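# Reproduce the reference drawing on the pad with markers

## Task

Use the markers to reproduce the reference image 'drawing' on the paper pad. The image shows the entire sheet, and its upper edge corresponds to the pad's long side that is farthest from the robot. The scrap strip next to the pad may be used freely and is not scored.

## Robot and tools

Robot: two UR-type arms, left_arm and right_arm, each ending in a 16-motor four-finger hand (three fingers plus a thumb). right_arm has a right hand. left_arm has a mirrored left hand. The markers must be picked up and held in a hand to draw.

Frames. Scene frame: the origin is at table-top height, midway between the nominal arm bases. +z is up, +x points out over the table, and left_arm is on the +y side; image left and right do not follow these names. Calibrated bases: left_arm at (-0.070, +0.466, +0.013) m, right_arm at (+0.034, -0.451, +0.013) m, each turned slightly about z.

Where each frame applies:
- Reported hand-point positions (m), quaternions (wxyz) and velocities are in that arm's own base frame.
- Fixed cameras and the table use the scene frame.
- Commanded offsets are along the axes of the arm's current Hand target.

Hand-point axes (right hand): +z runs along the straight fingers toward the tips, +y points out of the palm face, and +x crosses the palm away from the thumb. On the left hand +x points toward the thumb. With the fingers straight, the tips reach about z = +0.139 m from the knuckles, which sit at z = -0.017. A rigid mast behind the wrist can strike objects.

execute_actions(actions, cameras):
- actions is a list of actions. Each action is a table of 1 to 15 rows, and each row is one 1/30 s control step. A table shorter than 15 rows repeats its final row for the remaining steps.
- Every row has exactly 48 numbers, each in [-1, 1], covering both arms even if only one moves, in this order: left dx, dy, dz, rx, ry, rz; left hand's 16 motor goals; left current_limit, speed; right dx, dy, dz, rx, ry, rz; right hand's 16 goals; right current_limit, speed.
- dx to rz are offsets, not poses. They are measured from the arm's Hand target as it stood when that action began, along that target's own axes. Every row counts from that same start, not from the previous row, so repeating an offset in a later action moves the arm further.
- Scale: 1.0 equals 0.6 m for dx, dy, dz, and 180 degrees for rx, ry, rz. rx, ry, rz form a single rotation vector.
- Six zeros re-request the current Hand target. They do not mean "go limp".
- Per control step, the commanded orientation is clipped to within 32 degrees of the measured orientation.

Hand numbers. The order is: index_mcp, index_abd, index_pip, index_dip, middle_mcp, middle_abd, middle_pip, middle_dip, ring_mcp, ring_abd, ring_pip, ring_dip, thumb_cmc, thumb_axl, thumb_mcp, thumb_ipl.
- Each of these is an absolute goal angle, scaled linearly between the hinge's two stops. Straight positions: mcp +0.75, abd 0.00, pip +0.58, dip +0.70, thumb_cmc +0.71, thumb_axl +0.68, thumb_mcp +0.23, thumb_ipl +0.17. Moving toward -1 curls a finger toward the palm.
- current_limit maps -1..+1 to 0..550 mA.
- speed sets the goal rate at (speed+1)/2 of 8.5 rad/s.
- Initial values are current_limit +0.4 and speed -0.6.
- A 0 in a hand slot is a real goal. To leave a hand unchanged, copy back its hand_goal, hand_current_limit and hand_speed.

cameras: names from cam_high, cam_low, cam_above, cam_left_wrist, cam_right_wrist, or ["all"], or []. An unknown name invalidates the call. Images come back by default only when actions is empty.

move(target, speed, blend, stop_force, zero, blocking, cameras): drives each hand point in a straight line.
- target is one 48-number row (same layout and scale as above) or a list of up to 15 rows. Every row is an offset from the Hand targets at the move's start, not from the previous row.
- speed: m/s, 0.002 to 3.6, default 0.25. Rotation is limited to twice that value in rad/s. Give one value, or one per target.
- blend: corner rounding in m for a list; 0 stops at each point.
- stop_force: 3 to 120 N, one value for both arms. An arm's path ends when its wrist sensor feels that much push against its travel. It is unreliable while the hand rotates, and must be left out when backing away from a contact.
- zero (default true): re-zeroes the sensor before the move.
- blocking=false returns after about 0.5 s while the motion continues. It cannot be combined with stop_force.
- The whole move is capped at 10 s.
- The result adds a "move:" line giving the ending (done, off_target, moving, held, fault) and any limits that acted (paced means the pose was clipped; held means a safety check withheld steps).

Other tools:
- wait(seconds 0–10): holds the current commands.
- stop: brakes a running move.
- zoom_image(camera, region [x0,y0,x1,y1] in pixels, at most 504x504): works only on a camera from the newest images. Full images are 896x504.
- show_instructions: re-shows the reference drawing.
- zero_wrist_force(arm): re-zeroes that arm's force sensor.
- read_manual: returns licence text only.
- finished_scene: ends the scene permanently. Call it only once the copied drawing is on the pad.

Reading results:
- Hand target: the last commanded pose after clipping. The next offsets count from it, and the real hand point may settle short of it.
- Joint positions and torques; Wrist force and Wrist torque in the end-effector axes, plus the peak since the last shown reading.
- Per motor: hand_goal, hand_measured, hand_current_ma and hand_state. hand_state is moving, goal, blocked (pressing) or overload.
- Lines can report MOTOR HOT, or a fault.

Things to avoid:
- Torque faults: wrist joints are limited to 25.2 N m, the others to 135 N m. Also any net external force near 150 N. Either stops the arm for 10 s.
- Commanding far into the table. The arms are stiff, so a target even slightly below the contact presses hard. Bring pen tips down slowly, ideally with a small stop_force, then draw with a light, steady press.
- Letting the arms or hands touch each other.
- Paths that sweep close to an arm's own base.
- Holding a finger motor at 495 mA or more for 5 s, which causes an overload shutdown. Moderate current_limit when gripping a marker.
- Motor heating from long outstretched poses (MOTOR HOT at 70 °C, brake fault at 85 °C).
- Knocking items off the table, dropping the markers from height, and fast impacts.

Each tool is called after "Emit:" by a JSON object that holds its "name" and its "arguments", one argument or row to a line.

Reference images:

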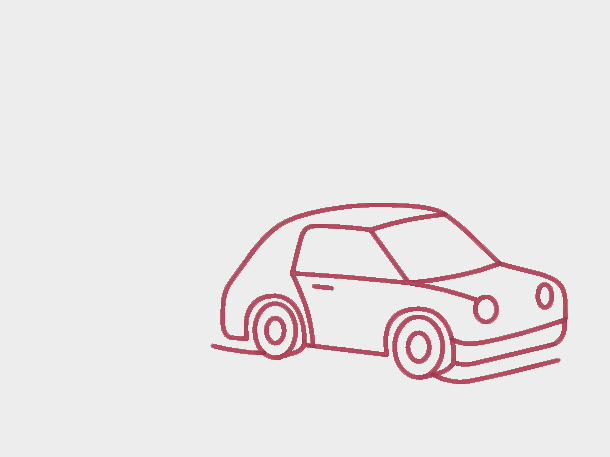

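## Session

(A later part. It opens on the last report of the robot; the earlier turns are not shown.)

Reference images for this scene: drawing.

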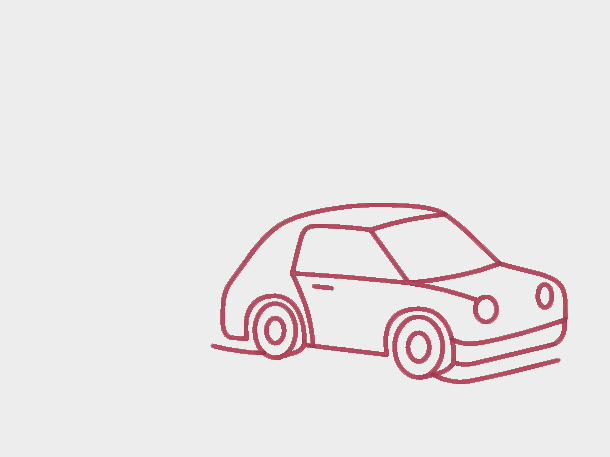

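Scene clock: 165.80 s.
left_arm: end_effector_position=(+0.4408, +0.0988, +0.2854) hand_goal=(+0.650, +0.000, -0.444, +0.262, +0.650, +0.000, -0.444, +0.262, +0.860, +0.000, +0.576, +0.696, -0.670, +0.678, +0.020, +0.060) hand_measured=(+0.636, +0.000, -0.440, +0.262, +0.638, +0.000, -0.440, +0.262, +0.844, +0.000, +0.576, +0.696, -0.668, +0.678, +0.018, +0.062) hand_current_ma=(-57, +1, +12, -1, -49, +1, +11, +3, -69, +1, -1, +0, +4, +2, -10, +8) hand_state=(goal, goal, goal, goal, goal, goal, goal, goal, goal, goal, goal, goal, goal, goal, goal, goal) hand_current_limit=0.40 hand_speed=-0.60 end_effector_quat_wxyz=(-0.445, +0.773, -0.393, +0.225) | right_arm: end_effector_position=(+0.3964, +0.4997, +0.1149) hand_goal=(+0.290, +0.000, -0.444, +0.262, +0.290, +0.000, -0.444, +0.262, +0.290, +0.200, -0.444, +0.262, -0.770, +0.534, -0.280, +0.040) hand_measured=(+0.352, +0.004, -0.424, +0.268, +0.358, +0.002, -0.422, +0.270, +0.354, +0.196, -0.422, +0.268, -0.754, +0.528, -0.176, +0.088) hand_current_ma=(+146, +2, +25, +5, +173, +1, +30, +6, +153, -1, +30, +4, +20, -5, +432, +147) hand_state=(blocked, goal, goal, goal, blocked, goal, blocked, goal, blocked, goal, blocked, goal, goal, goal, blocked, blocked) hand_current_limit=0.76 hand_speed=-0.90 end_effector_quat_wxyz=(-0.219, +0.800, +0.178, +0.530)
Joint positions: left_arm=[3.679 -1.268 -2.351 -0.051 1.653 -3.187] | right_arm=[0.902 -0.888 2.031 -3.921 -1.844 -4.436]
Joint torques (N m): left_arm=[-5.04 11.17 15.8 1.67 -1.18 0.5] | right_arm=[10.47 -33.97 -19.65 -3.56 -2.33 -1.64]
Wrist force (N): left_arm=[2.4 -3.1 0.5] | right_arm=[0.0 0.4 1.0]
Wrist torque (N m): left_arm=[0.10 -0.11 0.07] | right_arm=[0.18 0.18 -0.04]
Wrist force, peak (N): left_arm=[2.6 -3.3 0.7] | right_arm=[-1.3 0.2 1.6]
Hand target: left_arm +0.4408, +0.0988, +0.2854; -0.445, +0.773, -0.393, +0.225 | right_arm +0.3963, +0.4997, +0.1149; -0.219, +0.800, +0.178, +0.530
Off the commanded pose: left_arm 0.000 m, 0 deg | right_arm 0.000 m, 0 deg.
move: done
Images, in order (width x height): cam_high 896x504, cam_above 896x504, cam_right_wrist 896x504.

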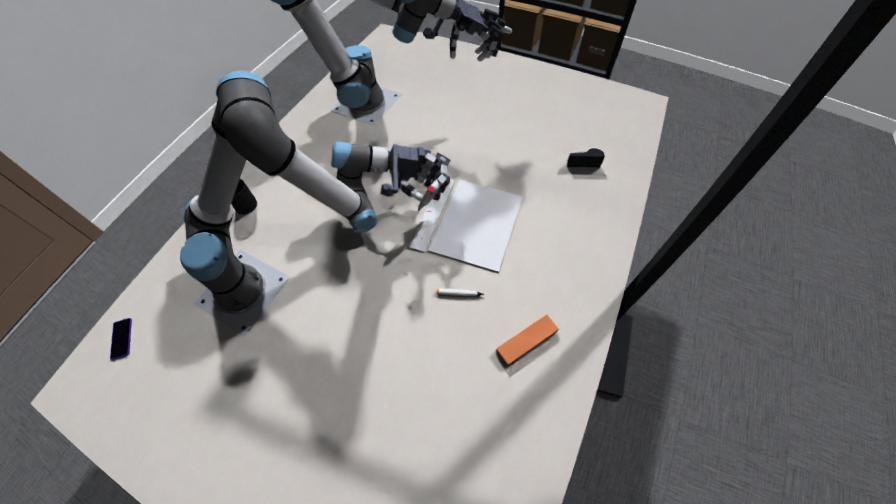

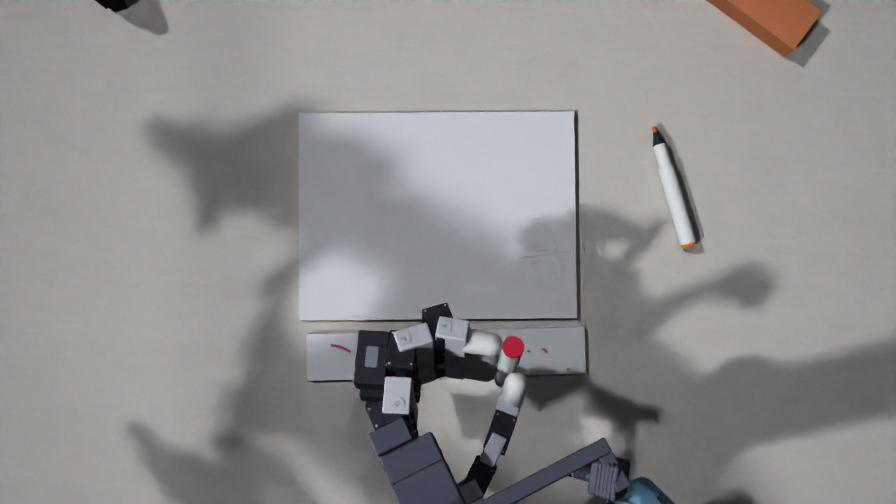

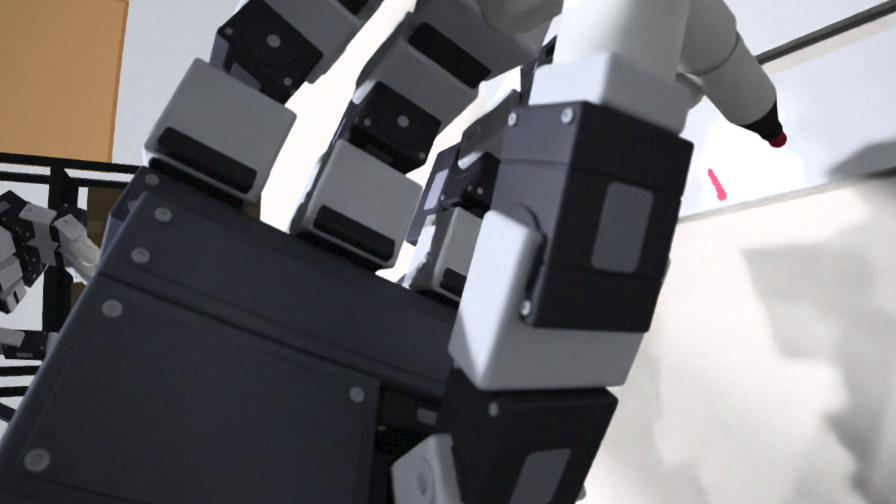

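Emit:
{"name": "move", "arguments": {
  "target": [0,0,0,0,0,0,0.65,0,-0.445,0.261,0.65,0,-0.445,0.261,0.86,0,0.576,0.696,-0.671,0.678,0.02,0.06,0.4,-0.6,-0.0726,0.0221,0.0463,0,0,0,0.29,0,-0.445,0.261,0.29,0,-0.445,0.261,0.29,0.2,-0.445,0.261,-0.771,0.533,-0.28,0.04,0.76,-0.9],
  "speed": 0.08,
  "cameras": ["cam_above","cam_right_wrist"]
}}

Emit:
{"name": "zoom_image", "arguments": {
  "camera": "cam_right_wrist",
  "region": [640, 0, 896, 250]
}}

Scene clock: 167.40 s.
left_arm: end_effector_position=(+0.4408, +0.0988, +0.2854) hand_goal=(+0.650, +0.000, -0.444, +0.262, +0.650, +0.000, -0.444, +0.262, +0.860, +0.000, +0.576, +0.696, -0.670, +0.678, +0.020, +0.060) hand_measured=(+0.636, +0.000, -0.440, +0.262, +0.638, +0.000, -0.440, +0.262, +0.844, +0.000, +0.576, +0.696, -0.668, +0.678, +0.018, +0.062) hand_current_ma=(-57, +1, +12, -1, -49, +1, +11, +3, -69, +1, -1, +0, +4, +2, -10, +8) hand_state=(goal, goal, goal, goal, goal, goal, goal, goal, goal, goal, goal, goal, goal, goal, goal, goal) hand_current_limit=0.40 hand_speed=-0.60 end_effector_quat_wxyz=(-0.445, +0.773, -0.393, +0.225) | right_arm: end_effector_position=(+0.4083, +0.5013, +0.0630) hand_goal=(+0.290, +0.000, -0.444, +0.262, +0.290, +0.000, -0.444, +0.262, +0.290, +0.200, -0.444, +0.262, -0.770, +0.534, -0.280, +0.040) hand_measured=(+0.352, +0.004, -0.424, +0.268, +0.358, +0.002, -0.422, +0.270, +0.354, +0.196, -0.422, +0.268, -0.754, +0.528, -0.176, +0.088) hand_current_ma=(+146, +2, +25, +5, +173, +1, +30, +6, +153, -1, +30, +4, +20, -5, +432, +147) hand_state=(blocked, goal, goal, goal, blocked, goal, blocked, goal, blocked, goal, blocked, goal, goal, goal, blocked, blocked) hand_current_limit=0.76 hand_speed=-0.90 end_effector_quat_wxyz=(-0.219, +0.800, +0.178, +0.530)
Joint positions: left_arm=[3.679 -1.268 -2.351 -0.051 1.653 -3.187] | right_arm=[0.885 -0.756 1.994 -4.018 -1.827 -4.443]
Joint torques (N m): left_arm=[-5.07 11.74 16.01 1.67 -1.23 0.72] | right_arm=[9.58 -35.99 -1.62 -0.33 -2.4 -0.84]
Wrist force (N): left_arm=[2.1 -3.0 0.6] | right_arm=[-0.1 0.3 0.9]
Wrist torque (N m): left_arm=[0.09 -0.08 0.04] | right_arm=[0.15 0.17 -0.04]
Wrist force, peak (N): left_arm=[2.3 -3.4 0.7] | right_arm=[-0.9 0.9 1.5]
Hand target: left_arm +0.4408, +0.0988, +0.2854; -0.445, +0.773, -0.393, +0.225 | right_arm +0.4082, +0.5013, +0.0629; -0.219, +0.800, +0.178, +0.530
Off the commanded pose: left_arm 0.000 m, 0 deg | right_arm 0.000 m, 0 deg.
move: done
Images, in order (width x height): cam_above 896x504, cam_right_wrist 896x504.

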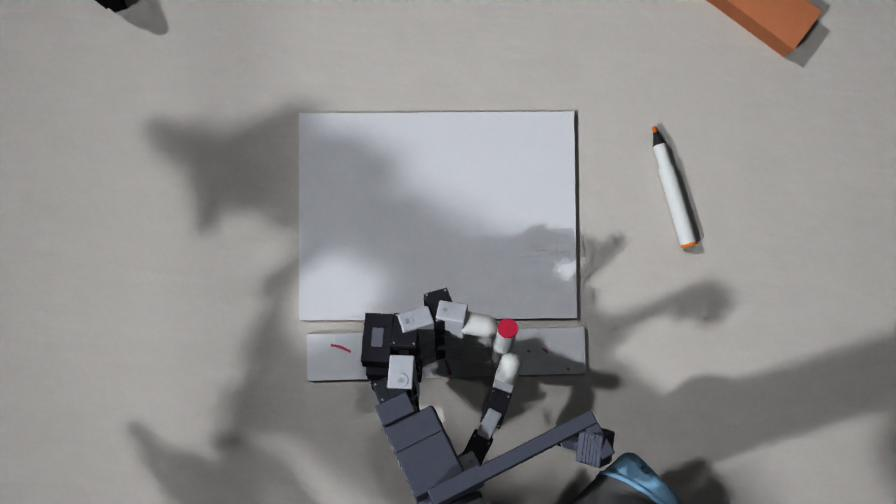

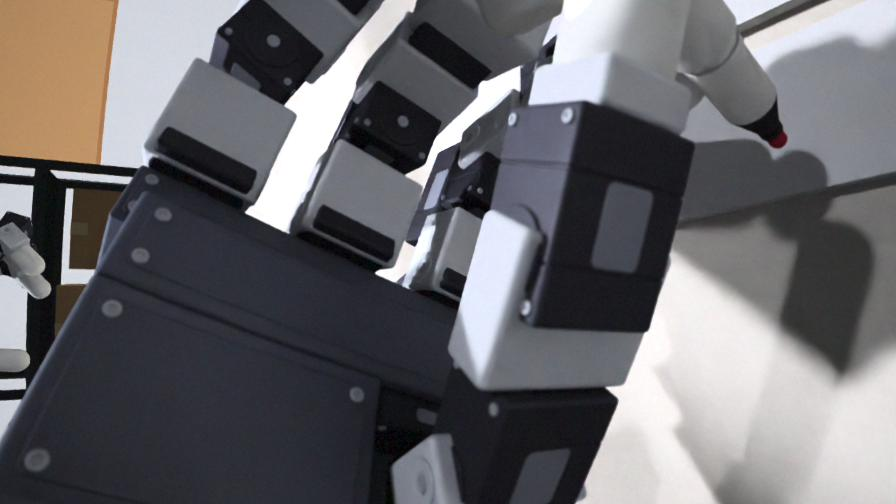

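Scaled by 1.969.

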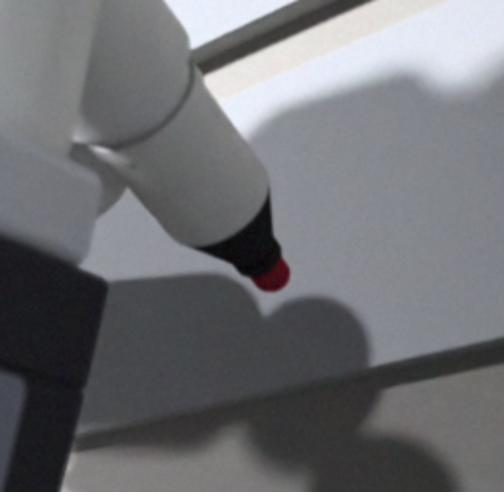

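Slow descent with stop_force 3.

Emit:
{"name": "move", "arguments": {
  "target": [0,0,0,0,0,0,0.65,0,-0.445,0.261,0.65,0,-0.445,0.261,0.86,0,0.576,0.696,-0.671,0.678,0.02,0.06,0.4,-0.6,-0.0308,0.0054,0.0114,0,0,0,0.29,0,-0.445,0.261,0.29,0,-0.445,0.261,0.29,0.2,-0.445,0.261,-0.771,0.533,-0.28,0.04,0.76,-0.9],
  "speed": 0.008,
  "stop_force": 3,
  "cameras": ["cam_right_wrist"]
}}

Emit:
{"name": "zoom_image", "arguments": {
  "camera": "cam_right_wrist",
  "region": [640, 0, 896, 250]
}}

Scene clock: 170.43 s.
left_arm: end_effector_position=(+0.4408, +0.0988, +0.2854) hand_goal=(+0.650, +0.000, -0.444, +0.262, +0.650, +0.000, -0.444, +0.262, +0.860, +0.000, +0.576, +0.696, -0.670, +0.678, +0.020, +0.060) hand_measured=(+0.636, +0.000, -0.440, +0.262, +0.638, +0.000, -0.440, +0.262, +0.844, +0.000, +0.576, +0.696, -0.668, +0.678, +0.018, +0.062) hand_current_ma=(-57, +1, +12, -1, -49, +1, +11, +3, -69, +1, -1, +0, +4, +2, -10, +8) hand_state=(goal, goal, goal, goal, goal, goal, goal, goal, goal, goal, goal, goal, goal, goal, goal, goal) hand_current_limit=0.40 hand_speed=-0.60 end_effector_quat_wxyz=(-0.445, +0.773, -0.393, +0.225) | right_arm: end_effector_position=(+0.4082, +0.5013, +0.0469) hand_goal=(+0.290, +0.000, -0.444, +0.262, +0.290, +0.000, -0.444, +0.262, +0.290, +0.200, -0.444, +0.262, -0.770, +0.534, -0.280, +0.040) hand_measured=(+0.352, +0.002, -0.424, +0.268, +0.358, +0.002, -0.422, +0.270, +0.354, +0.196, -0.422, +0.268, -0.754, +0.524, -0.176, +0.088) hand_current_ma=(+145, +1, +25, +5, +173, +1, +31, +7, +153, -1, +30, +4, +19, -11, +432, +147) hand_state=(blocked, goal, goal, goal, blocked, goal, blocked, goal, blocked, goal, blocked, goal, goal, goal, blocked, blocked) hand_current_limit=0.76 hand_speed=-0.90 end_effector_quat_wxyz=(-0.219, +0.800, +0.178, +0.530)
Joint positions: left_arm=[3.679 -1.268 -2.351 -0.051 1.653 -3.187] | right_arm=[0.885 -0.717 1.985 -4.048 -1.828 -4.443]
Joint torques (N m): left_arm=[-5.93 10.34 14.91 1.66 -1.35 0.45] | right_arm=[11.36 -45.31 0.84 0.17 -1.8 1.86]
Wrist force (N): left_arm=[2.0 -3.2 0.8] | right_arm=[1.8 0.4 1.6]
Wrist torque (N m): left_arm=[0.05 -0.05 0.04] | right_arm=[0.13 0.13 -0.07]
Wrist force, peak (N): left_arm=[2.3 -3.4 0.7] | right_arm=[4.1 0.3 0.9]
Hand target: left_arm +0.4408, +0.0988, +0.2854; -0.445, +0.773, -0.393, +0.225 | right_arm +0.4082, +0.5013, +0.0469; -0.219, +0.800, +0.178, +0.530 (not the last commanded pose)
Off the commanded pose: left_arm 0.000 m, 0 deg | right_arm 0.004 m, 0 deg.
move: contact (right_arm)
Images, in order (width x height): cam_right_wrist 896x504.

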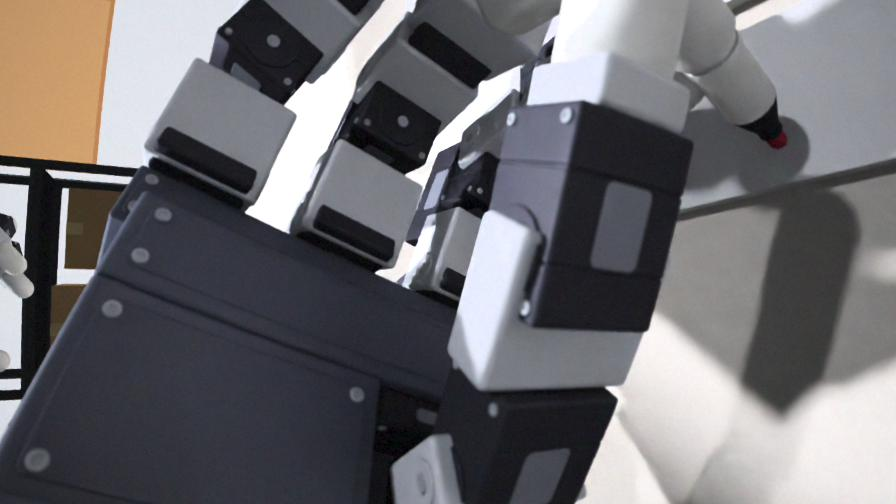

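Scaled by 1.969.

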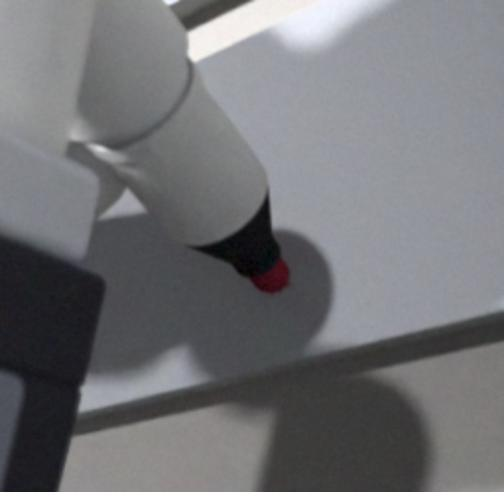

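Emit:
{"name": "move", "arguments": {
  "target": [
    [0,0,0,0,0,0,0.65,0,-0.445,0.261,0.65,0,-0.445,0.261,0.86,0,0.576,0.696,-0.671,0.678,0.02,0.06,0.4,-0.6,0.00062,-0.00011,-0.00023,0,0,0,0.29,0,-0.445,0.261,0.29,0,-0.445,0.261,0.29,0.2,-0.445,0.261,-0.771,0.533,-0.28,0.04,0.76,-0.9],
    [0,0,0,0,0,0,0.65,0,-0.445,0.261,0.65,0,-0.445,0.261,0.86,0,0.576,0.696,-0.671,0.678,0.02,0.06,0.4,-0.6,0.00063,-0.03019,0.01415,0,0,0,0.29,0,-0.445,0.261,0.29,0,-0.445,0.261,0.29,0.2,-0.445,0.261,-0.771,0.533,-0.28,0.04,0.76,-0.9]
  ],
  "speed": 0.04,
  "cameras": ["cam_right_wrist"]
}}

Emit:
{"name": "zoom_image", "arguments": {
  "camera": "cam_right_wrist",
  "region": [640, 0, 896, 250]
}}

Scene clock: 172.00 s.
left_arm: end_effector_position=(+0.4408, +0.0988, +0.2854) hand_goal=(+0.650, +0.000, -0.444, +0.262, +0.650, +0.000, -0.444, +0.262, +0.860, +0.000, +0.576, +0.696, -0.670, +0.678, +0.020, +0.060) hand_measured=(+0.636, +0.000, -0.440, +0.262, +0.638, +0.000, -0.440, +0.262, +0.844, +0.000, +0.576, +0.696, -0.668, +0.678, +0.018, +0.062) hand_current_ma=(-57, +1, +12, -1, -49, +1, +11, +3, -69, +1, -1, +0, +4, +2, -10, +8) hand_state=(goal, goal, goal, goal, goal, goal, goal, goal, goal, goal, goal, goal, goal, goal, goal, goal) hand_current_limit=0.40 hand_speed=-0.60 end_effector_quat_wxyz=(-0.445, +0.773, -0.393, +0.225) | right_arm: end_effector_position=(+0.4054, +0.5212, +0.0472) hand_goal=(+0.290, +0.000, -0.444, +0.262, +0.290, +0.000, -0.444, +0.262, +0.290, +0.200, -0.444, +0.262, -0.770, +0.534, -0.280, +0.040) hand_measured=(+0.352, +0.002, -0.424, +0.268, +0.358, +0.002, -0.422, +0.270, +0.354, +0.198, -0.422, +0.268, -0.754, +0.524, -0.176, +0.088) hand_current_ma=(+145, +1, +25, +5, +173, +1, +31, +7, +153, -1, +31, +5, +19, -11, +432, +147) hand_state=(blocked, goal, goal, goal, blocked, goal, blocked, goal, blocked, goal, blocked, goal, goal, goal, blocked, blocked) hand_current_limit=0.76 hand_speed=-0.90 end_effector_quat_wxyz=(-0.219, +0.800, +0.178, +0.530) end_effector_velocity=(+0.000, -0.001, +0.001) end_effector_angular_velocity=(+0.003, -0.001, +0.001)
Joint positions: left_arm=[3.679 -1.268 -2.351 -0.051 1.653 -3.187] | right_arm=[0.915 -0.703 1.934 -4.007 -1.856 -4.431]
Joint velocities: left_arm=[within noise] | right_arm=[-0.002 -0.001 0.004 -0.006 0.003 0]
Joint torques (N m): left_arm=[-6.48 11.02 15.2 1.58 -1.22 0.51] | right_arm=[-9.23 -46.44 -1.38 -5.38 2.08 -1.1]
Wrist force (N): left_arm=[2.3 -3.2 0.4] | right_arm=[0.5 0.5 0.9]
Wrist torque (N m): left_arm=[0.09 -0.09 0.06] | right_arm=[0.20 0.14 -0.14]
Wrist force, peak (N): left_arm=[2.7 -3.1 0.8] | right_arm=[2.3 0.4 1.1]
Hand target: left_arm +0.4408, +0.0988, +0.2854; -0.445, +0.773, -0.393, +0.225 | right_arm +0.4055, +0.5211, +0.0473; -0.219, +0.800, +0.178, +0.530
Off the commanded pose: left_arm 0.000 m, 0 deg | right_arm 0.000 m, 0 deg.
move: done
Images, in order (width x height): cam_right_wrist 896x504.

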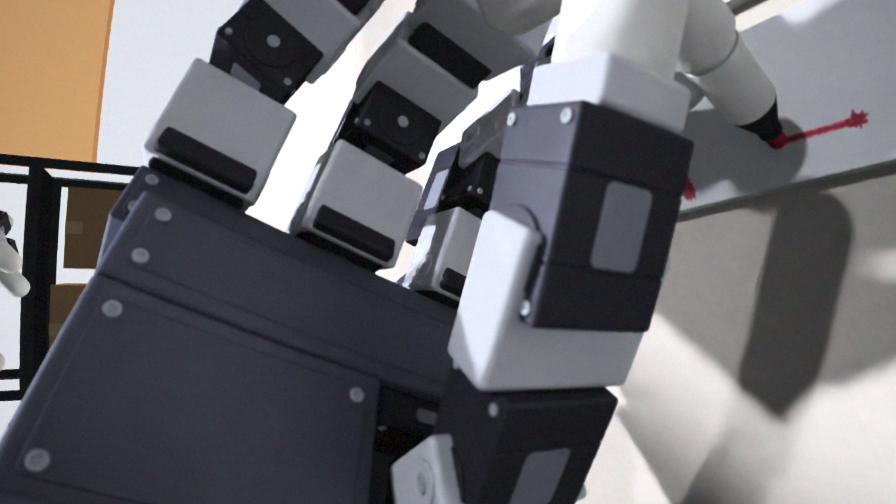

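Scaled by 1.969.

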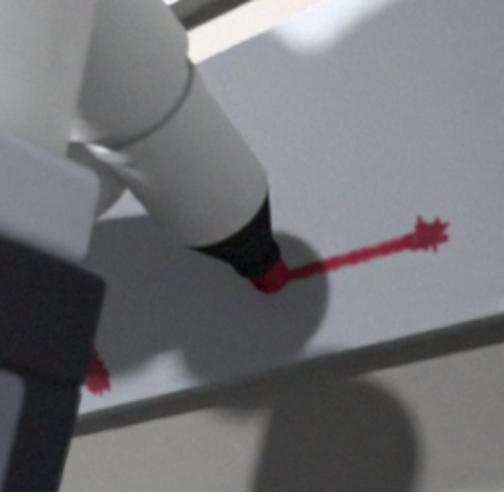

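Emit:
{"name": "move", "arguments": {
  "target": [
    [0,0,0,0,0,0,0.65,0,-0.445,0.261,0.65,0,-0.445,0.261,0.86,0,0.576,0.696,-0.671,0.678,0.02,0.06,0.4,-0.6,0.01542,-0.00272,-0.0057,0,0,0,0.29,0,-0.445,0.261,0.29,0,-0.445,0.261,0.29,0.2,-0.445,0.261,-0.771,0.533,-0.28,0.04,0.76,-0.9],
    [0,0,0,0,0,0,0.65,0,-0.445,0.261,0.65,0,-0.445,0.261,0.86,0,0.576,0.696,-0.671,0.678,0.02,0.06,0.4,-0.6,-0.0142,-0.0708,-0.1401,0,0,0,0.29,0,-0.445,0.261,0.29,0,-0.445,0.261,0.29,0.2,-0.445,0.261,-0.771,0.533,-0.28,0.04,0.76,-0.9]
  ],
  "speed": 0.2,
  "blend": [0.008,0],
  "cameras": ["cam_above"]
}}

Emit:
{"name": "zoom_image", "arguments": {
  "camera": "cam_above",
  "region": [440, 320, 540, 390]
}}

Scene clock: 173.27 s.
left_arm: end_effector_position=(+0.4408, +0.0988, +0.2854) hand_goal=(+0.650, +0.000, -0.444, +0.262, +0.650, +0.000, -0.444, +0.262, +0.860, +0.000, +0.576, +0.696, -0.670, +0.678, +0.020, +0.060) hand_measured=(+0.636, +0.000, -0.440, +0.262, +0.638, +0.000, -0.440, +0.262, +0.844, +0.000, +0.576, +0.696, -0.668, +0.678, +0.018, +0.062) hand_current_ma=(-57, +1, +12, -1, -49, +1, +11, +3, -69, +1, -1, +0, +4, +2, -10, +8) hand_state=(goal, goal, goal, goal, goal, goal, goal, goal, goal, goal, goal, goal, goal, goal, goal, goal) hand_current_limit=0.40 hand_speed=-0.60 end_effector_quat_wxyz=(-0.445, +0.773, -0.393, +0.225) | right_arm: end_effector_position=(+0.3158, +0.5111, +0.0751) hand_goal=(+0.290, +0.000, -0.444, +0.262, +0.290, +0.000, -0.444, +0.262, +0.290, +0.200, -0.444, +0.262, -0.770, +0.534, -0.280, +0.040) hand_measured=(+0.352, +0.002, -0.424, +0.268, +0.358, +0.002, -0.422, +0.270, +0.354, +0.198, -0.420, +0.268, -0.754, +0.524, -0.176, +0.088) hand_current_ma=(+145, +1, +25, +5, +173, +1, +31, +7, +153, -1, +31, +5, +20, -11, +432, +147) hand_state=(blocked, goal, goal, goal, blocked, goal, blocked, goal, blocked, goal, blocked, goal, goal, goal, blocked, blocked) hand_current_limit=0.76 hand_speed=-0.90 end_effector_quat_wxyz=(-0.219, +0.800, +0.178, +0.530)
Joint positions: left_arm=[3.679 -1.268 -2.351 -0.051 1.653 -3.187] | right_arm=[1.062 -0.807 2.065 -4.014 -1.993 -4.374]
Joint torques (N m): left_arm=[-5.7 10.81 15.26 1.53 -1.23 0.61] | right_arm=[7.02 -36.45 -11.87 -0.06 0.01 -2.45]
Wrist force (N): left_arm=[2.0 -3.2 0.8] | right_arm=[-0.1 0.1 1.0]
Wrist torque (N m): left_arm=[0.05 -0.04 0.03] | right_arm=[0.11 0.18 -0.06]
Wrist force, peak (N): left_arm=[2.6 -3.1 0.7] | right_arm=[1.1 1.8 2.2]
Hand target: left_arm +0.4408, +0.0988, +0.2854; -0.445, +0.773, -0.393, +0.225 | right_arm +0.3157, +0.5111, +0.0751; -0.219, +0.800, +0.178, +0.530
Off the commanded pose: left_arm 0.000 m, 0 deg | right_arm 0.000 m, 0 deg.
move: done; blend cut to 0.005 m at target 1
Images, in order (width x height): cam_above 896x504.

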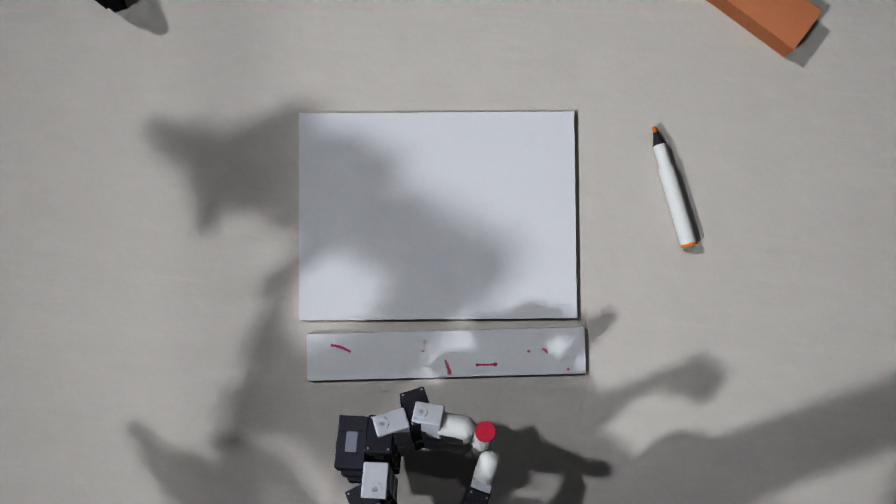

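Scaled by 5.040.

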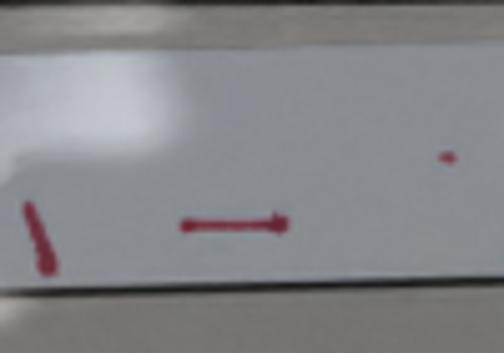

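Emit:
{"name": "move", "arguments": {
  "target": [
    [0,0,0,0,0,0,0.65,0,-0.445,0.261,0.65,0,-0.445,0.261,0.86,0,0.576,0.696,-0.671,0.678,0.02,0.06,0.4,-0.6,0.0251,-0.0079,0.1697,0,0,0,0.29,0,-0.445,0.261,0.29,0,-0.445,0.261,0.29,0.2,-0.445,0.261,-0.771,0.533,-0.28,0.04,0.76,-0.9],
    [0,0,0,0,0,0,0.65,0,-0.445,0.261,0.65,0,-0.445,0.261,0.86,0,0.576,0.696,-0.671,0.678,0.02,0.06,0.4,-0.6,0.01247,-0.00569,0.17437,0,0,0,0.29,0,-0.445,0.261,0.29,0,-0.445,0.261,0.29,0.2,-0.445,0.261,-0.771,0.533,-0.28,0.04,0.76,-0.9],
    [0,0,0,0,0,0,0.65,0,-0.445,0.261,0.65,0,-0.445,0.261,0.86,0,0.576,0.696,-0.671,0.678,0.02,0.06,0.4,-0.6,0.0116,-0.15593,0.24661,0,0,0,0.29,0,-0.445,0.261,0.29,0,-0.445,0.261,0.29,0.2,-0.445,0.261,-0.771,0.533,-0.28,0.04,0.76,-0.9],
    [0,0,0,0,0,0,0.65,0,-0.445,0.261,0.65,0,-0.445,0.261,0.86,0,0.576,0.696,-0.671,0.678,0.02,0.06,0.4,-0.6,0.02517,-0.15832,0.2416,0,0,0,0.29,0,-0.445,0.261,0.29,0,-0.445,0.261,0.29,0.2,-0.445,0.261,-0.771,0.533,-0.28,0.04,0.76,-0.9],
    [0,0,0,0,0,0,0.65,0,-0.445,0.261,0.65,0,-0.445,0.261,0.86,0,0.576,0.696,-0.671,0.678,0.02,0.06,0.4,-0.6,0.0181,-0.2036,0.1467,0,0,0,0.29,0,-0.445,0.261,0.29,0,-0.445,0.261,0.29,0.2,-0.445,0.261,-0.771,0.533,-0.28,0.04,0.76,-0.9]
  ],
  "speed": [0.2,0.03,0.04,0.1,0.2],
  "blend": [0,0,0,0.006,0],
  "cameras": ["cam_above"]
}}

Emit:
{"name": "zoom_image", "arguments": {
  "camera": "cam_above",
  "region": [320, 320, 460, 400]
}}

Scene clock: 179.00 s.
left_arm: end_effector_position=(+0.4408, +0.0988, +0.2854) hand_goal=(+0.650, +0.000, -0.444, +0.262, +0.650, +0.000, -0.444, +0.262, +0.860, +0.000, +0.576, +0.696, -0.670, +0.678, +0.020, +0.060) hand_measured=(+0.636, +0.000, -0.440, +0.262, +0.638, +0.000, -0.440, +0.262, +0.844, +0.000, +0.576, +0.696, -0.668, +0.678, +0.018, +0.062) hand_current_ma=(-57, +1, +12, -1, -49, +1, +11, +3, -69, +1, -1, +0, +4, +2, -10, +8) hand_state=(goal, goal, goal, goal, goal, goal, goal, goal, goal, goal, goal, goal, goal, goal, goal, goal) hand_current_limit=0.40 hand_speed=-0.60 end_effector_quat_wxyz=(-0.445, +0.773, -0.393, +0.225) | right_arm: end_effector_position=(+0.3244, +0.6618, +0.0748) hand_goal=(+0.290, +0.000, -0.444, +0.262, +0.290, +0.000, -0.444, +0.262, +0.290, +0.200, -0.444, +0.262, -0.770, +0.534, -0.280, +0.040) hand_measured=(+0.334, +0.002, -0.424, +0.268, +0.354, +0.002, -0.422, +0.270, +0.354, +0.198, -0.412, +0.270, -0.756, +0.522, -0.176, +0.090) hand_current_ma=(+87, +1, +26, +5, +155, +1, +31, +8, +153, -1, +51, +8, +16, -16, +432, +150) hand_state=(blocked, goal, blocked, goal, blocked, goal, blocked, goal, blocked, goal, blocked, goal, goal, goal, blocked, blocked) hand_current_limit=0.76 hand_speed=-0.90 end_effector_quat_wxyz=(-0.219, +0.800, +0.178, +0.530)
Joint positions: left_arm=[3.679 -1.268 -2.351 -0.051 1.653 -3.187] | right_arm=[1.172 -0.642 1.597 -3.689 -2.094 -4.326]
Joint torques (N m): left_arm=[-6.29 10.91 14.71 1.57 -1.19 0.42] | right_arm=[2.87 -49.11 -17.53 -1.47 0.37 -2.71]
Wrist force (N): left_arm=[2.2 -3.3 0.4] | right_arm=[-0.1 0.4 0.8]
Wrist torque (N m): left_arm=[0.08 -0.08 0.05] | right_arm=[0.18 0.21 -0.02]
Wrist force, peak (N): left_arm=[2.4 -3.4 0.8] | right_arm=[3.9 0.4 1.0]
Hand target: left_arm +0.4408, +0.0988, +0.2854; -0.445, +0.773, -0.393, +0.225 | right_arm +0.3244, +0.6618, +0.0748; -0.219, +0.800, +0.178, +0.530
Off the commanded pose: left_arm 0.000 m, 0 deg | right_arm 0.000 m, 0 deg.
move: done; blend cut to 0.0044 m at target 4
Images, in order (width x height): cam_above 896x504.

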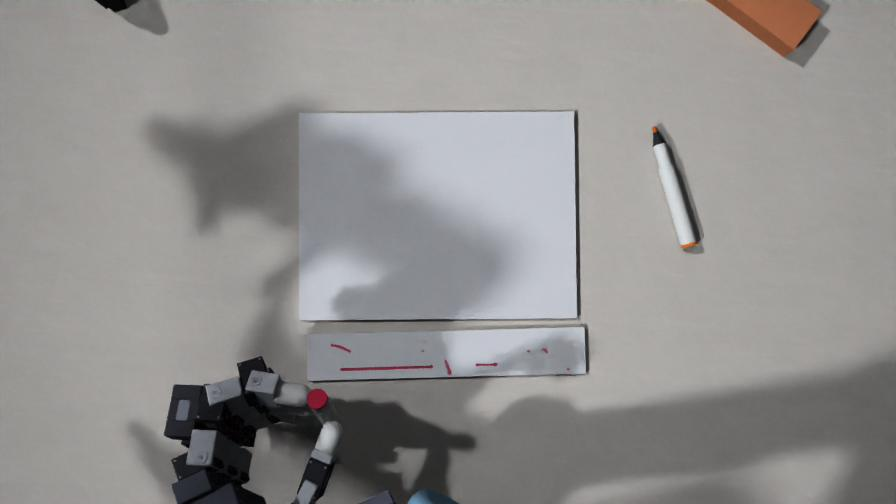

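Scaled by 3.600.

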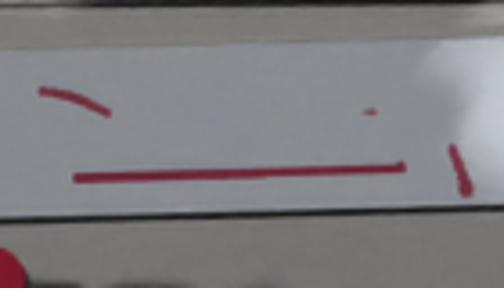

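Emit:
{"name": "execute_actions", "arguments": {
  "actions": [],
  "cameras": ["cam_right_wrist","cam_above"]
}}

Emit:
{"name": "zoom_image", "arguments": {
  "camera": "cam_right_wrist",
  "region": [640, 0, 896, 250]
}}

Scene clock: 179.13 s.
left_arm: end_effector_position=(+0.4408, +0.0988, +0.2854) hand_goal=(+0.650, +0.000, -0.444, +0.262, +0.650, +0.000, -0.444, +0.262, +0.860, +0.000, +0.576, +0.696, -0.670, +0.678, +0.020, +0.060) hand_measured=(+0.636, +0.000, -0.440, +0.262, +0.638, +0.000, -0.440, +0.262, +0.844, +0.000, +0.576, +0.696, -0.668, +0.678, +0.018, +0.062) hand_current_ma=(-57, +1, +12, -1, -49, +1, +11, +3, -69, +1, -1, +0, +4, +2, -10, +8) hand_state=(goal, goal, goal, goal, goal, goal, goal, goal, goal, goal, goal, goal, goal, goal, goal, goal) hand_current_limit=0.40 hand_speed=-0.60 end_effector_quat_wxyz=(-0.445, +0.773, -0.393, +0.225) | right_arm: end_effector_position=(+0.3244, +0.6618, +0.0748) hand_goal=(+0.290, +0.000, -0.444, +0.262, +0.290, +0.000, -0.444, +0.262, +0.290, +0.200, -0.444, +0.262, -0.770, +0.534, -0.280, +0.040) hand_measured=(+0.334, +0.002, -0.424, +0.268, +0.354, +0.002, -0.422, +0.270, +0.354, +0.198, -0.412, +0.270, -0.756, +0.522, -0.176, +0.090) hand_current_ma=(+87, +1, +26, +5, +155, +1, +31, +8, +153, -1, +51, +8, +16, -16, +432, +150) hand_state=(blocked, goal, blocked, goal, blocked, goal, blocked, goal, blocked, goal, blocked, goal, goal, goal, blocked, blocked) hand_current_limit=0.76 hand_speed=-0.90 end_effector_quat_wxyz=(-0.219, +0.800, +0.178, +0.530)
Joint positions: left_arm=[3.679 -1.268 -2.351 -0.051 1.653 -3.187] | right_arm=[1.172 -0.642 1.597 -3.689 -2.094 -4.326]
Joint velocities: within noise
Joint torques (N m): left_arm=[-5 11.19 15.74 1.57 -1.16 0.41] | right_arm=[4.35 -50.43 -16.67 -1.99 -0.62 -2.68]
Motor temperatures (°C): left_arm=[34 40 40 44 45 44] | right_arm=[36 40 38 41 40 42]
Wrist force (N): left_arm=[2.2 -3.2 0.7] | right_arm=[0.2 0.5 0.9]
Wrist torque (N m): left_arm=[0.05 -0.08 0.05] | right_arm=[0.18 0.17 0.01]
Wrist force, peak (N): left_arm=[2.3 -3.2 0.6] | right_arm=[-0.1 0.3 1.1]
Hand target: left_arm +0.4408, +0.0988, +0.2854; -0.445, +0.773, -0.393, +0.225 | right_arm +0.3244, +0.6618, +0.0748; -0.219, +0.800, +0.178, +0.530
Off the commanded pose: left_arm 0.000 m, 0 deg | right_arm 0.000 m, 0 deg.
Images, in order (width x height): cam_above 896x504, cam_right_wrist 896x504.

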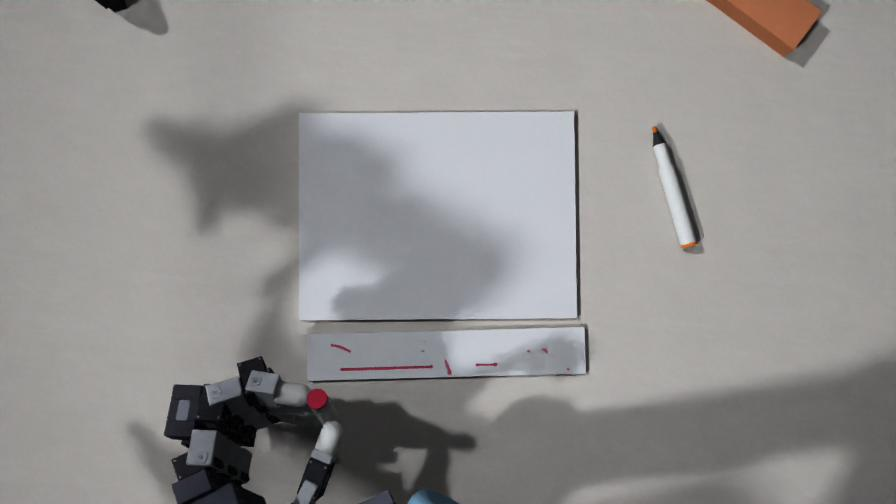

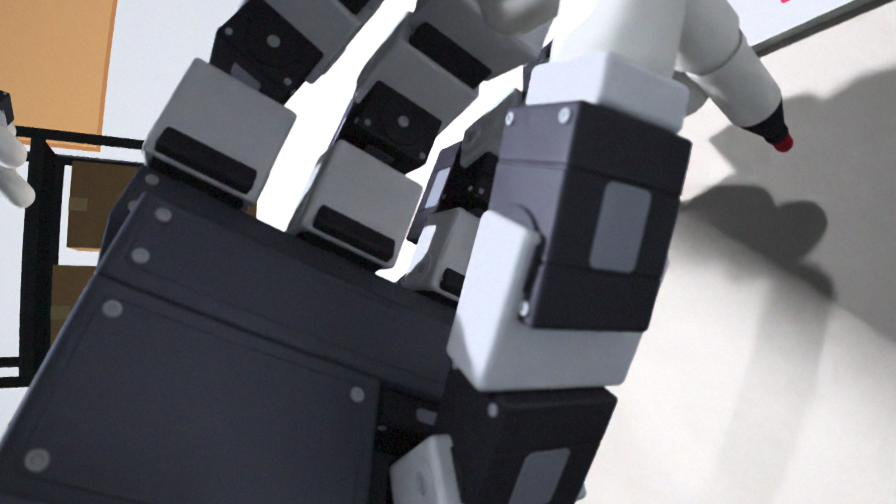

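Scaled by 1.969.

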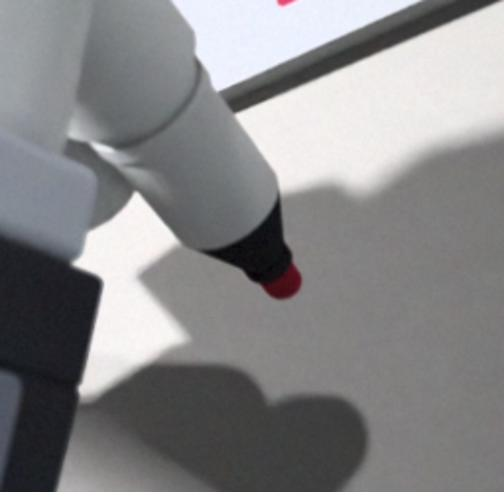

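Emit:
{"name": "move", "arguments": {
  "target": [0,0,0,0,0,0,0.65,0,-0.445,0.261,0.65,0,-0.445,0.261,0.86,0,0.576,0.696,-0.671,0.678,0.02,0.06,0.4,-0.6,0.01283,0.17764,0.05619,0,0,0,0.25,0,-0.445,0.261,0.28,0,-0.445,0.261,0.29,0.2,-0.445,0.261,-0.771,0.533,-0.28,0.04,0.76,-0.9],
  "speed": 0.2
}}

Emit:
{"name": "move", "arguments": {
  "target": [0,0,0,0,0,0,0.65,0,-0.445,0.261,0.65,0,-0.445,0.261,0.86,0,0.576,0.696,-0.671,0.678,0.02,0.06,0.4,-0.6,-0.01388,0.00245,0.00513,0,0,0,0.25,0,-0.445,0.261,0.28,0,-0.445,0.261,0.29,0.2,-0.445,0.261,-0.771,0.533,-0.28,0.04,0.76,-0.9],
  "speed": 0.004,
  "stop_force": 3,
  "cameras": ["cam_right_wrist"]
}}

Scene clock: 180.73 s.
left_arm: end_effector_position=(+0.4408, +0.0988, +0.2854) hand_goal=(+0.650, +0.000, -0.444, +0.262, +0.650, +0.000, -0.444, +0.262, +0.860, +0.000, +0.576, +0.696, -0.670, +0.678, +0.020, +0.060) hand_measured=(+0.636, +0.000, -0.440, +0.262, +0.638, +0.000, -0.440, +0.262, +0.844, +0.000, +0.576, +0.696, -0.668, +0.678, +0.018, +0.062) hand_current_ma=(-57, +1, +12, -1, -49, +1, +11, +3, -69, +1, -1, +0, +4, +2, -10, +8) hand_state=(goal, goal, goal, goal, goal, goal, goal, goal, goal, goal, goal, goal, goal, goal, goal, goal) hand_current_limit=0.40 hand_speed=-0.60 end_effector_quat_wxyz=(-0.445, +0.773, -0.393, +0.225) | right_arm: end_effector_position=(+0.4082, +0.5908, +0.0531) hand_goal=(+0.250, +0.000, -0.444, +0.262, +0.280, +0.000, -0.444, +0.262, +0.290, +0.200, -0.444, +0.262, -0.770, +0.534, -0.280, +0.040) hand_measured=(+0.330, +0.002, -0.422, +0.268, +0.352, +0.002, -0.420, +0.270, +0.354, +0.198, -0.412, +0.270, -0.756, +0.522, -0.176, +0.090) hand_current_ma=(+219, +1, +28, +5, +186, +1, +32, +8, +153, -1, +51, +8, +16, -16, +432, +152) hand_state=(blocked, goal, blocked, goal, blocked, goal, blocked, goal, blocked, goal, blocked, goal, goal, goal, blocked, blocked) hand_current_limit=0.76 hand_speed=-0.90 end_effector_quat_wxyz=(-0.219, +0.800, +0.178, +0.530)
Joint positions: left_arm=[3.679 -1.268 -2.351 -0.051 1.653 -3.187] | right_arm=[0.988 -0.651 1.733 -3.85 -1.924 -4.404]
Joint torques (N m): left_arm=[-6.65 10.48 15.4 1.38 -1.36 0.45] | right_arm=[-5.49 -38.54 -17.69 -1.32 -0.68 1.58]
Wrist force (N): left_arm=[2.1 -3.4 0.8] | right_arm=[-0.3 0.0 0.9]
Wrist torque (N m): left_arm=[0.04 -0.06 0.04] | right_arm=[0.15 0.22 -0.21]
Wrist force, peak (N): left_arm=[2.6 -3.2 0.4] | right_arm=[-0.2 2.4 1.2]
Hand target: left_arm +0.4408, +0.0988, +0.2854; -0.445, +0.773, -0.393, +0.225 | right_arm +0.4083, +0.5907, +0.0531; -0.219, +0.800, +0.178, +0.530
Off the commanded pose: left_arm 0.000 m, 0 deg | right_arm 0.000 m, 0 deg.
move: done

Scene clock: 183.40 s.
left_arm: end_effector_position=(+0.4408, +0.0988, +0.2854) hand_goal=(+0.650, +0.000, -0.444, +0.262, +0.650, +0.000, -0.444, +0.262, +0.860, +0.000, +0.576, +0.696, -0.670, +0.678, +0.020, +0.060) hand_measured=(+0.636, +0.000, -0.440, +0.262, +0.638, +0.000, -0.440, +0.262, +0.844, +0.000, +0.576, +0.696, -0.668, +0.678, +0.018, +0.062) hand_current_ma=(-57, +1, +12, -1, -49, +1, +11, +3, -69, +1, -1, +0, +4, +2, -10, +8) hand_state=(goal, goal, goal, goal, goal, goal, goal, goal, goal, goal, goal, goal, goal, goal, goal, goal) hand_current_limit=0.40 hand_speed=-0.60 end_effector_quat_wxyz=(-0.445, +0.773, -0.393, +0.225) | right_arm: end_effector_position=(+0.4083, +0.5908, +0.0456) hand_goal=(+0.250, +0.000, -0.444, +0.262, +0.280, +0.000, -0.444, +0.262, +0.290, +0.200, -0.444, +0.262, -0.770, +0.534, -0.280, +0.040) hand_measured=(+0.330, +0.002, -0.422, +0.268, +0.352, +0.002, -0.420, +0.270, +0.354, +0.198, -0.412, +0.270, -0.756, +0.522, -0.176, +0.090) hand_current_ma=(+216, +1, +28, +5, +186, +1, +32, +8, +153, -1, +51, +8, +14, -17, +432, +152) hand_state=(blocked, goal, blocked, goal, blocked, goal, blocked, goal, blocked, goal, blocked, goal, goal, goal, blocked, blocked) hand_current_limit=0.76 hand_speed=-0.90 end_effector_quat_wxyz=(-0.219, +0.800, +0.178, +0.530)
Joint positions: left_arm=[3.679 -1.268 -2.351 -0.051 1.653 -3.187] | right_arm=[0.988 -0.635 1.729 -3.861 -1.923 -4.404]
Joint torques (N m): left_arm=[-4.98 11.29 14.75 1.5 -1.09 0.55] | right_arm=[-7.53 -48.77 -3.89 0.4 2.13 0.99]
Wrist force (N): left_arm=[2.2 -3.0 0.8] | right_arm=[2.6 0.2 1.0]
Wrist torque (N m): left_arm=[0.08 -0.07 0.05] | right_arm=[0.18 0.18 -0.26]
Wrist force, peak (N): left_arm=[2.4 -3.4 0.9] | right_arm=[3.9 0.1 0.9]
Hand target: left_arm +0.4408, +0.0988, +0.2854; -0.445, +0.773, -0.393, +0.225 | right_arm +0.4083, +0.5907, +0.0456; -0.219, +0.800, +0.178, +0.530 (not the last commanded pose)
Off the commanded pose: left_arm 0.000 m, 0 deg | right_arm 0.002 m, 0 deg.
move: contact (right_arm)
Images, in order (width x height): cam_right_wrist 896x504.

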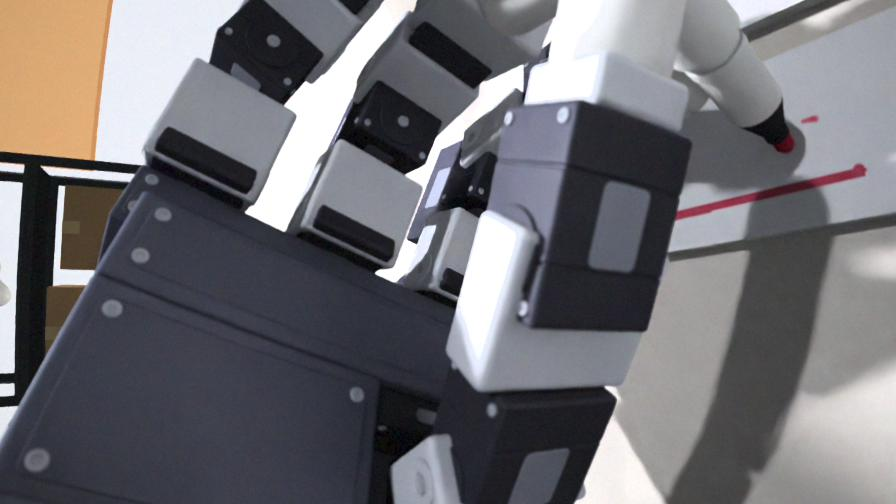

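Emit:
{"name": "move", "arguments": {
  "target": [
    [0,0,0,0,0,0,0.65,0,-0.445,0.261,0.65,0,-0.445,0.261,0.86,0,0.576,0.696,-0.671,0.678,0.02,0.06,0.4,-0.6,0.00077,-0.00014,-0.00029,0,0,0,0.25,0,-0.445,0.261,0.28,0,-0.445,0.261,0.29,0.2,-0.445,0.261,-0.771,0.533,-0.28,0.04,0.76,-0.9],
    [0,0,0,0,0,0,0.65,0,-0.445,0.261,0.65,0,-0.445,0.261,0.86,0,0.576,0.696,-0.671,0.678,0.02,0.06,0.4,-0.6,0.00311,-0.09078,0.042,0,0,0,0.25,0,-0.445,0.261,0.28,0,-0.445,0.261,0.29,0.2,-0.445,0.261,-0.771,0.533,-0.28,0.04,0.76,-0.9]
  ],
  "speed": 0.04,
  "blend": [0,0]
}}

Emit:
{"name": "move", "arguments": {
  "target": [
    [0,0,0,0,0,0,0.65,0,-0.445,0.261,0.65,0,-0.445,0.261,0.86,0,0.576,0.696,-0.671,0.678,0.02,0.06,0.4,-0.6,0.01234,-0.00218,-0.00456,0,0,0,0.25,0,-0.445,0.261,0.28,0,-0.445,0.261,0.29,0.2,-0.445,0.261,-0.771,0.533,-0.28,0.04,0.76,-0.9],
    [0,0,0,0,0,0,0.65,0,-0.445,0.261,0.65,0,-0.445,0.261,0.86,0,0.576,0.696,-0.671,0.678,0.02,0.06,0.4,-0.6,-0.0137,-0.0675,-0.1412,0,0,0,0.25,0,-0.445,0.261,0.28,0,-0.445,0.261,0.29,0.2,-0.445,0.261,-0.771,0.533,-0.28,0.04,0.76,-0.9]
  ],
  "speed": 0.2,
  "blend": [0.005,0],
  "cameras": ["cam_above","cam_right_wrist"]
}}

Emit:
{"name": "zoom_image", "arguments": {
  "camera": "cam_above",
  "region": [320, 320, 460, 400]
}}

Scene clock: 186.37 s.
left_arm: end_effector_position=(+0.4408, +0.0988, +0.2854) hand_goal=(+0.650, +0.000, -0.444, +0.262, +0.650, +0.000, -0.444, +0.262, +0.860, +0.000, +0.576, +0.696, -0.670, +0.678, +0.020, +0.060) hand_measured=(+0.636, +0.000, -0.440, +0.262, +0.638, +0.000, -0.440, +0.262, +0.844, +0.000, +0.576, +0.696, -0.668, +0.678, +0.018, +0.062) hand_current_ma=(-57, +1, +12, -1, -49, +1, +11, +3, -69, +1, -1, +0, +4, +2, -10, +8) hand_state=(goal, goal, goal, goal, goal, goal, goal, goal, goal, goal, goal, goal, goal, goal, goal, goal) hand_current_limit=0.40 hand_speed=-0.60 end_effector_quat_wxyz=(-0.445, +0.773, -0.393, +0.225) | right_arm: end_effector_position=(+0.4001, +0.6503, +0.0475) hand_goal=(+0.250, +0.000, -0.444, +0.262, +0.280, +0.000, -0.444, +0.262, +0.290, +0.200, -0.444, +0.262, -0.770, +0.534, -0.280, +0.040) hand_measured=(+0.330, +0.002, -0.422, +0.268, +0.352, +0.002, -0.420, +0.270, +0.354, +0.198, -0.412, +0.270, -0.756, +0.522, -0.176, +0.090) hand_current_ma=(+213, +1, +28, +5, +185, +1, +32, +8, +153, -1, +51, +8, +14, -17, +432, +153) hand_state=(blocked, goal, blocked, goal, blocked, goal, blocked, goal, blocked, goal, blocked, goal, goal, goal, blocked, blocked) hand_current_limit=0.76 hand_speed=-0.90 end_effector_quat_wxyz=(-0.219, +0.800, +0.178, +0.530) end_effector_velocity=(+0.000, -0.001, +0.001) end_effector_angular_velocity=(+0.003, -0.001, +0.002)
Joint positions: left_arm=[3.679 -1.268 -2.351 -0.051 1.653 -3.187] | right_arm=[1.053 -0.575 1.551 -3.734 -1.984 -4.378]
Joint velocities: left_arm=[within noise] | right_arm=[-0.001 -0.002 0.005 -0.006 0.003 0]
Joint torques (N m): left_arm=[-6.74 11.3 14.81 1.56 -1.13 0.68] | right_arm=[-9.92 -54.15 -6.91 -5.27 2.03 -0.3]
Wrist force (N): left_arm=[2.3 -2.9 0.7] | right_arm=[-0.1 0.6 1.1]
Wrist torque (N m): left_arm=[0.09 -0.10 0.06] | right_arm=[0.19 0.21 -0.15]
Wrist force, peak (N): left_arm=[2.5 -3.3 0.9] | right_arm=[2.9 0.5 1.1]
Hand target: left_arm +0.4408, +0.0988, +0.2854; -0.445, +0.773, -0.393, +0.225 | right_arm +0.4002, +0.6502, +0.0476; -0.219, +0.800, +0.178, +0.530
Off the commanded pose: left_arm 0.000 m, 0 deg | right_arm 0.000 m, 0 deg.
move: done

Scene clock: 187.37 s.
left_arm: end_effector_position=(+0.4408, +0.0988, +0.2854) hand_goal=(+0.650, +0.000, -0.444, +0.262, +0.650, +0.000, -0.444, +0.262, +0.860, +0.000, +0.576, +0.696, -0.670, +0.678, +0.020, +0.060) hand_measured=(+0.636, +0.000, -0.440, +0.262, +0.638, +0.000, -0.440, +0.262, +0.844, +0.000, +0.576, +0.696, -0.668, +0.678, +0.018, +0.062) hand_current_ma=(-57, +1, +12, -1, -49, +1, +11, +3, -69, +1, -1, +0, +4, +2, -10, +8) hand_state=(goal, goal, goal, goal, goal, goal, goal, goal, goal, goal, goal, goal, goal, goal, goal, goal) hand_current_limit=0.40 hand_speed=-0.60 end_effector_quat_wxyz=(-0.445, +0.773, -0.393, +0.225) | right_arm: end_effector_position=(+0.3111, +0.6382, +0.0756) hand_goal=(+0.250, +0.000, -0.444, +0.262, +0.280, +0.000, -0.444, +0.262, +0.290, +0.200, -0.444, +0.262, -0.770, +0.534, -0.280, +0.040) hand_measured=(+0.330, +0.002, -0.422, +0.268, +0.352, +0.002, -0.420, +0.270, +0.354, +0.198, -0.412, +0.270, -0.756, +0.522, -0.176, +0.090) hand_current_ma=(+213, +1, +28, +5, +185, +1, +32, +8, +153, -1, +51, +8, +15, -17, +432, +153) hand_state=(blocked, goal, blocked, goal, blocked, goal, blocked, goal, blocked, goal, blocked, goal, goal, goal, blocked, blocked) hand_current_limit=0.76 hand_speed=-0.90 end_effector_quat_wxyz=(-0.219, +0.800, +0.178, +0.530)
Joint positions: left_arm=[3.679 -1.268 -2.351 -0.051 1.653 -3.187] | right_arm=[1.178 -0.678 1.685 -3.74 -2.099 -4.324]
Joint torques (N m): left_arm=[-5.7 10.94 14.95 1.6 -0.98 0.44] | right_arm=[4.63 -43.73 -17.5 -0.13 0.29 -2.51]
Wrist force (N): left_arm=[2.3 -3.1 0.7] | right_arm=[-0.4 0.5 0.6]
Wrist torque (N m): left_arm=[0.08 -0.10 0.06] | right_arm=[0.22 0.27 -0.05]
Wrist force, peak (N): left_arm=[2.4 -3.4 0.5] | right_arm=[1.3 1.4 2.0]
Hand target: left_arm +0.4408, +0.0988, +0.2854; -0.445, +0.773, -0.393, +0.225 | right_arm +0.3110, +0.6382, +0.0756; -0.219, +0.800, +0.178, +0.530
Off the commanded pose: left_arm 0.000 m, 0 deg | right_arm 0.000 m, 0 deg.
move: done; blend cut to 0.004 m at target 1
Images, in order (width x height): cam_above 896x504, cam_right_wrist 896x504.

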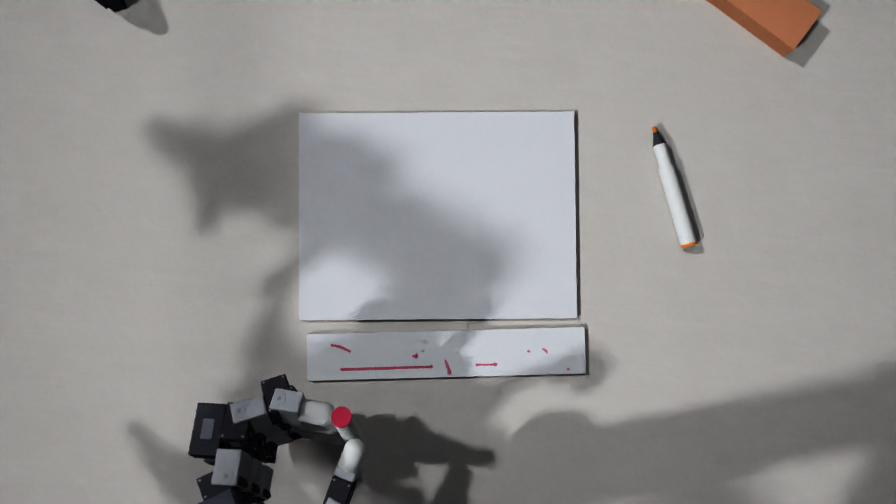

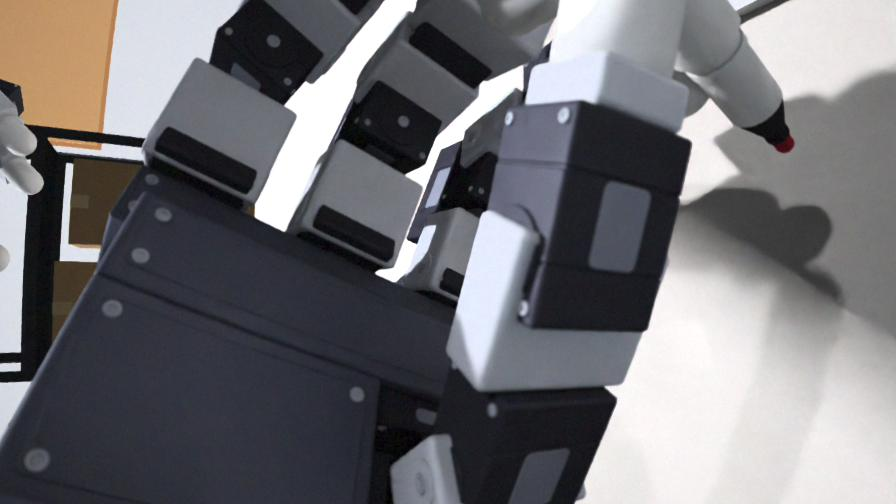

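Scaled by 3.600.

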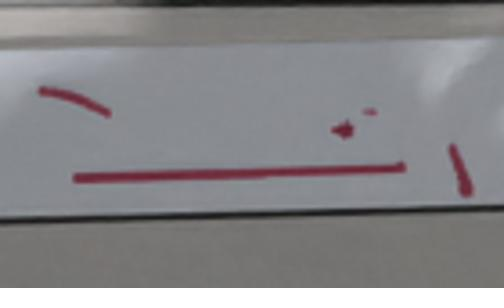

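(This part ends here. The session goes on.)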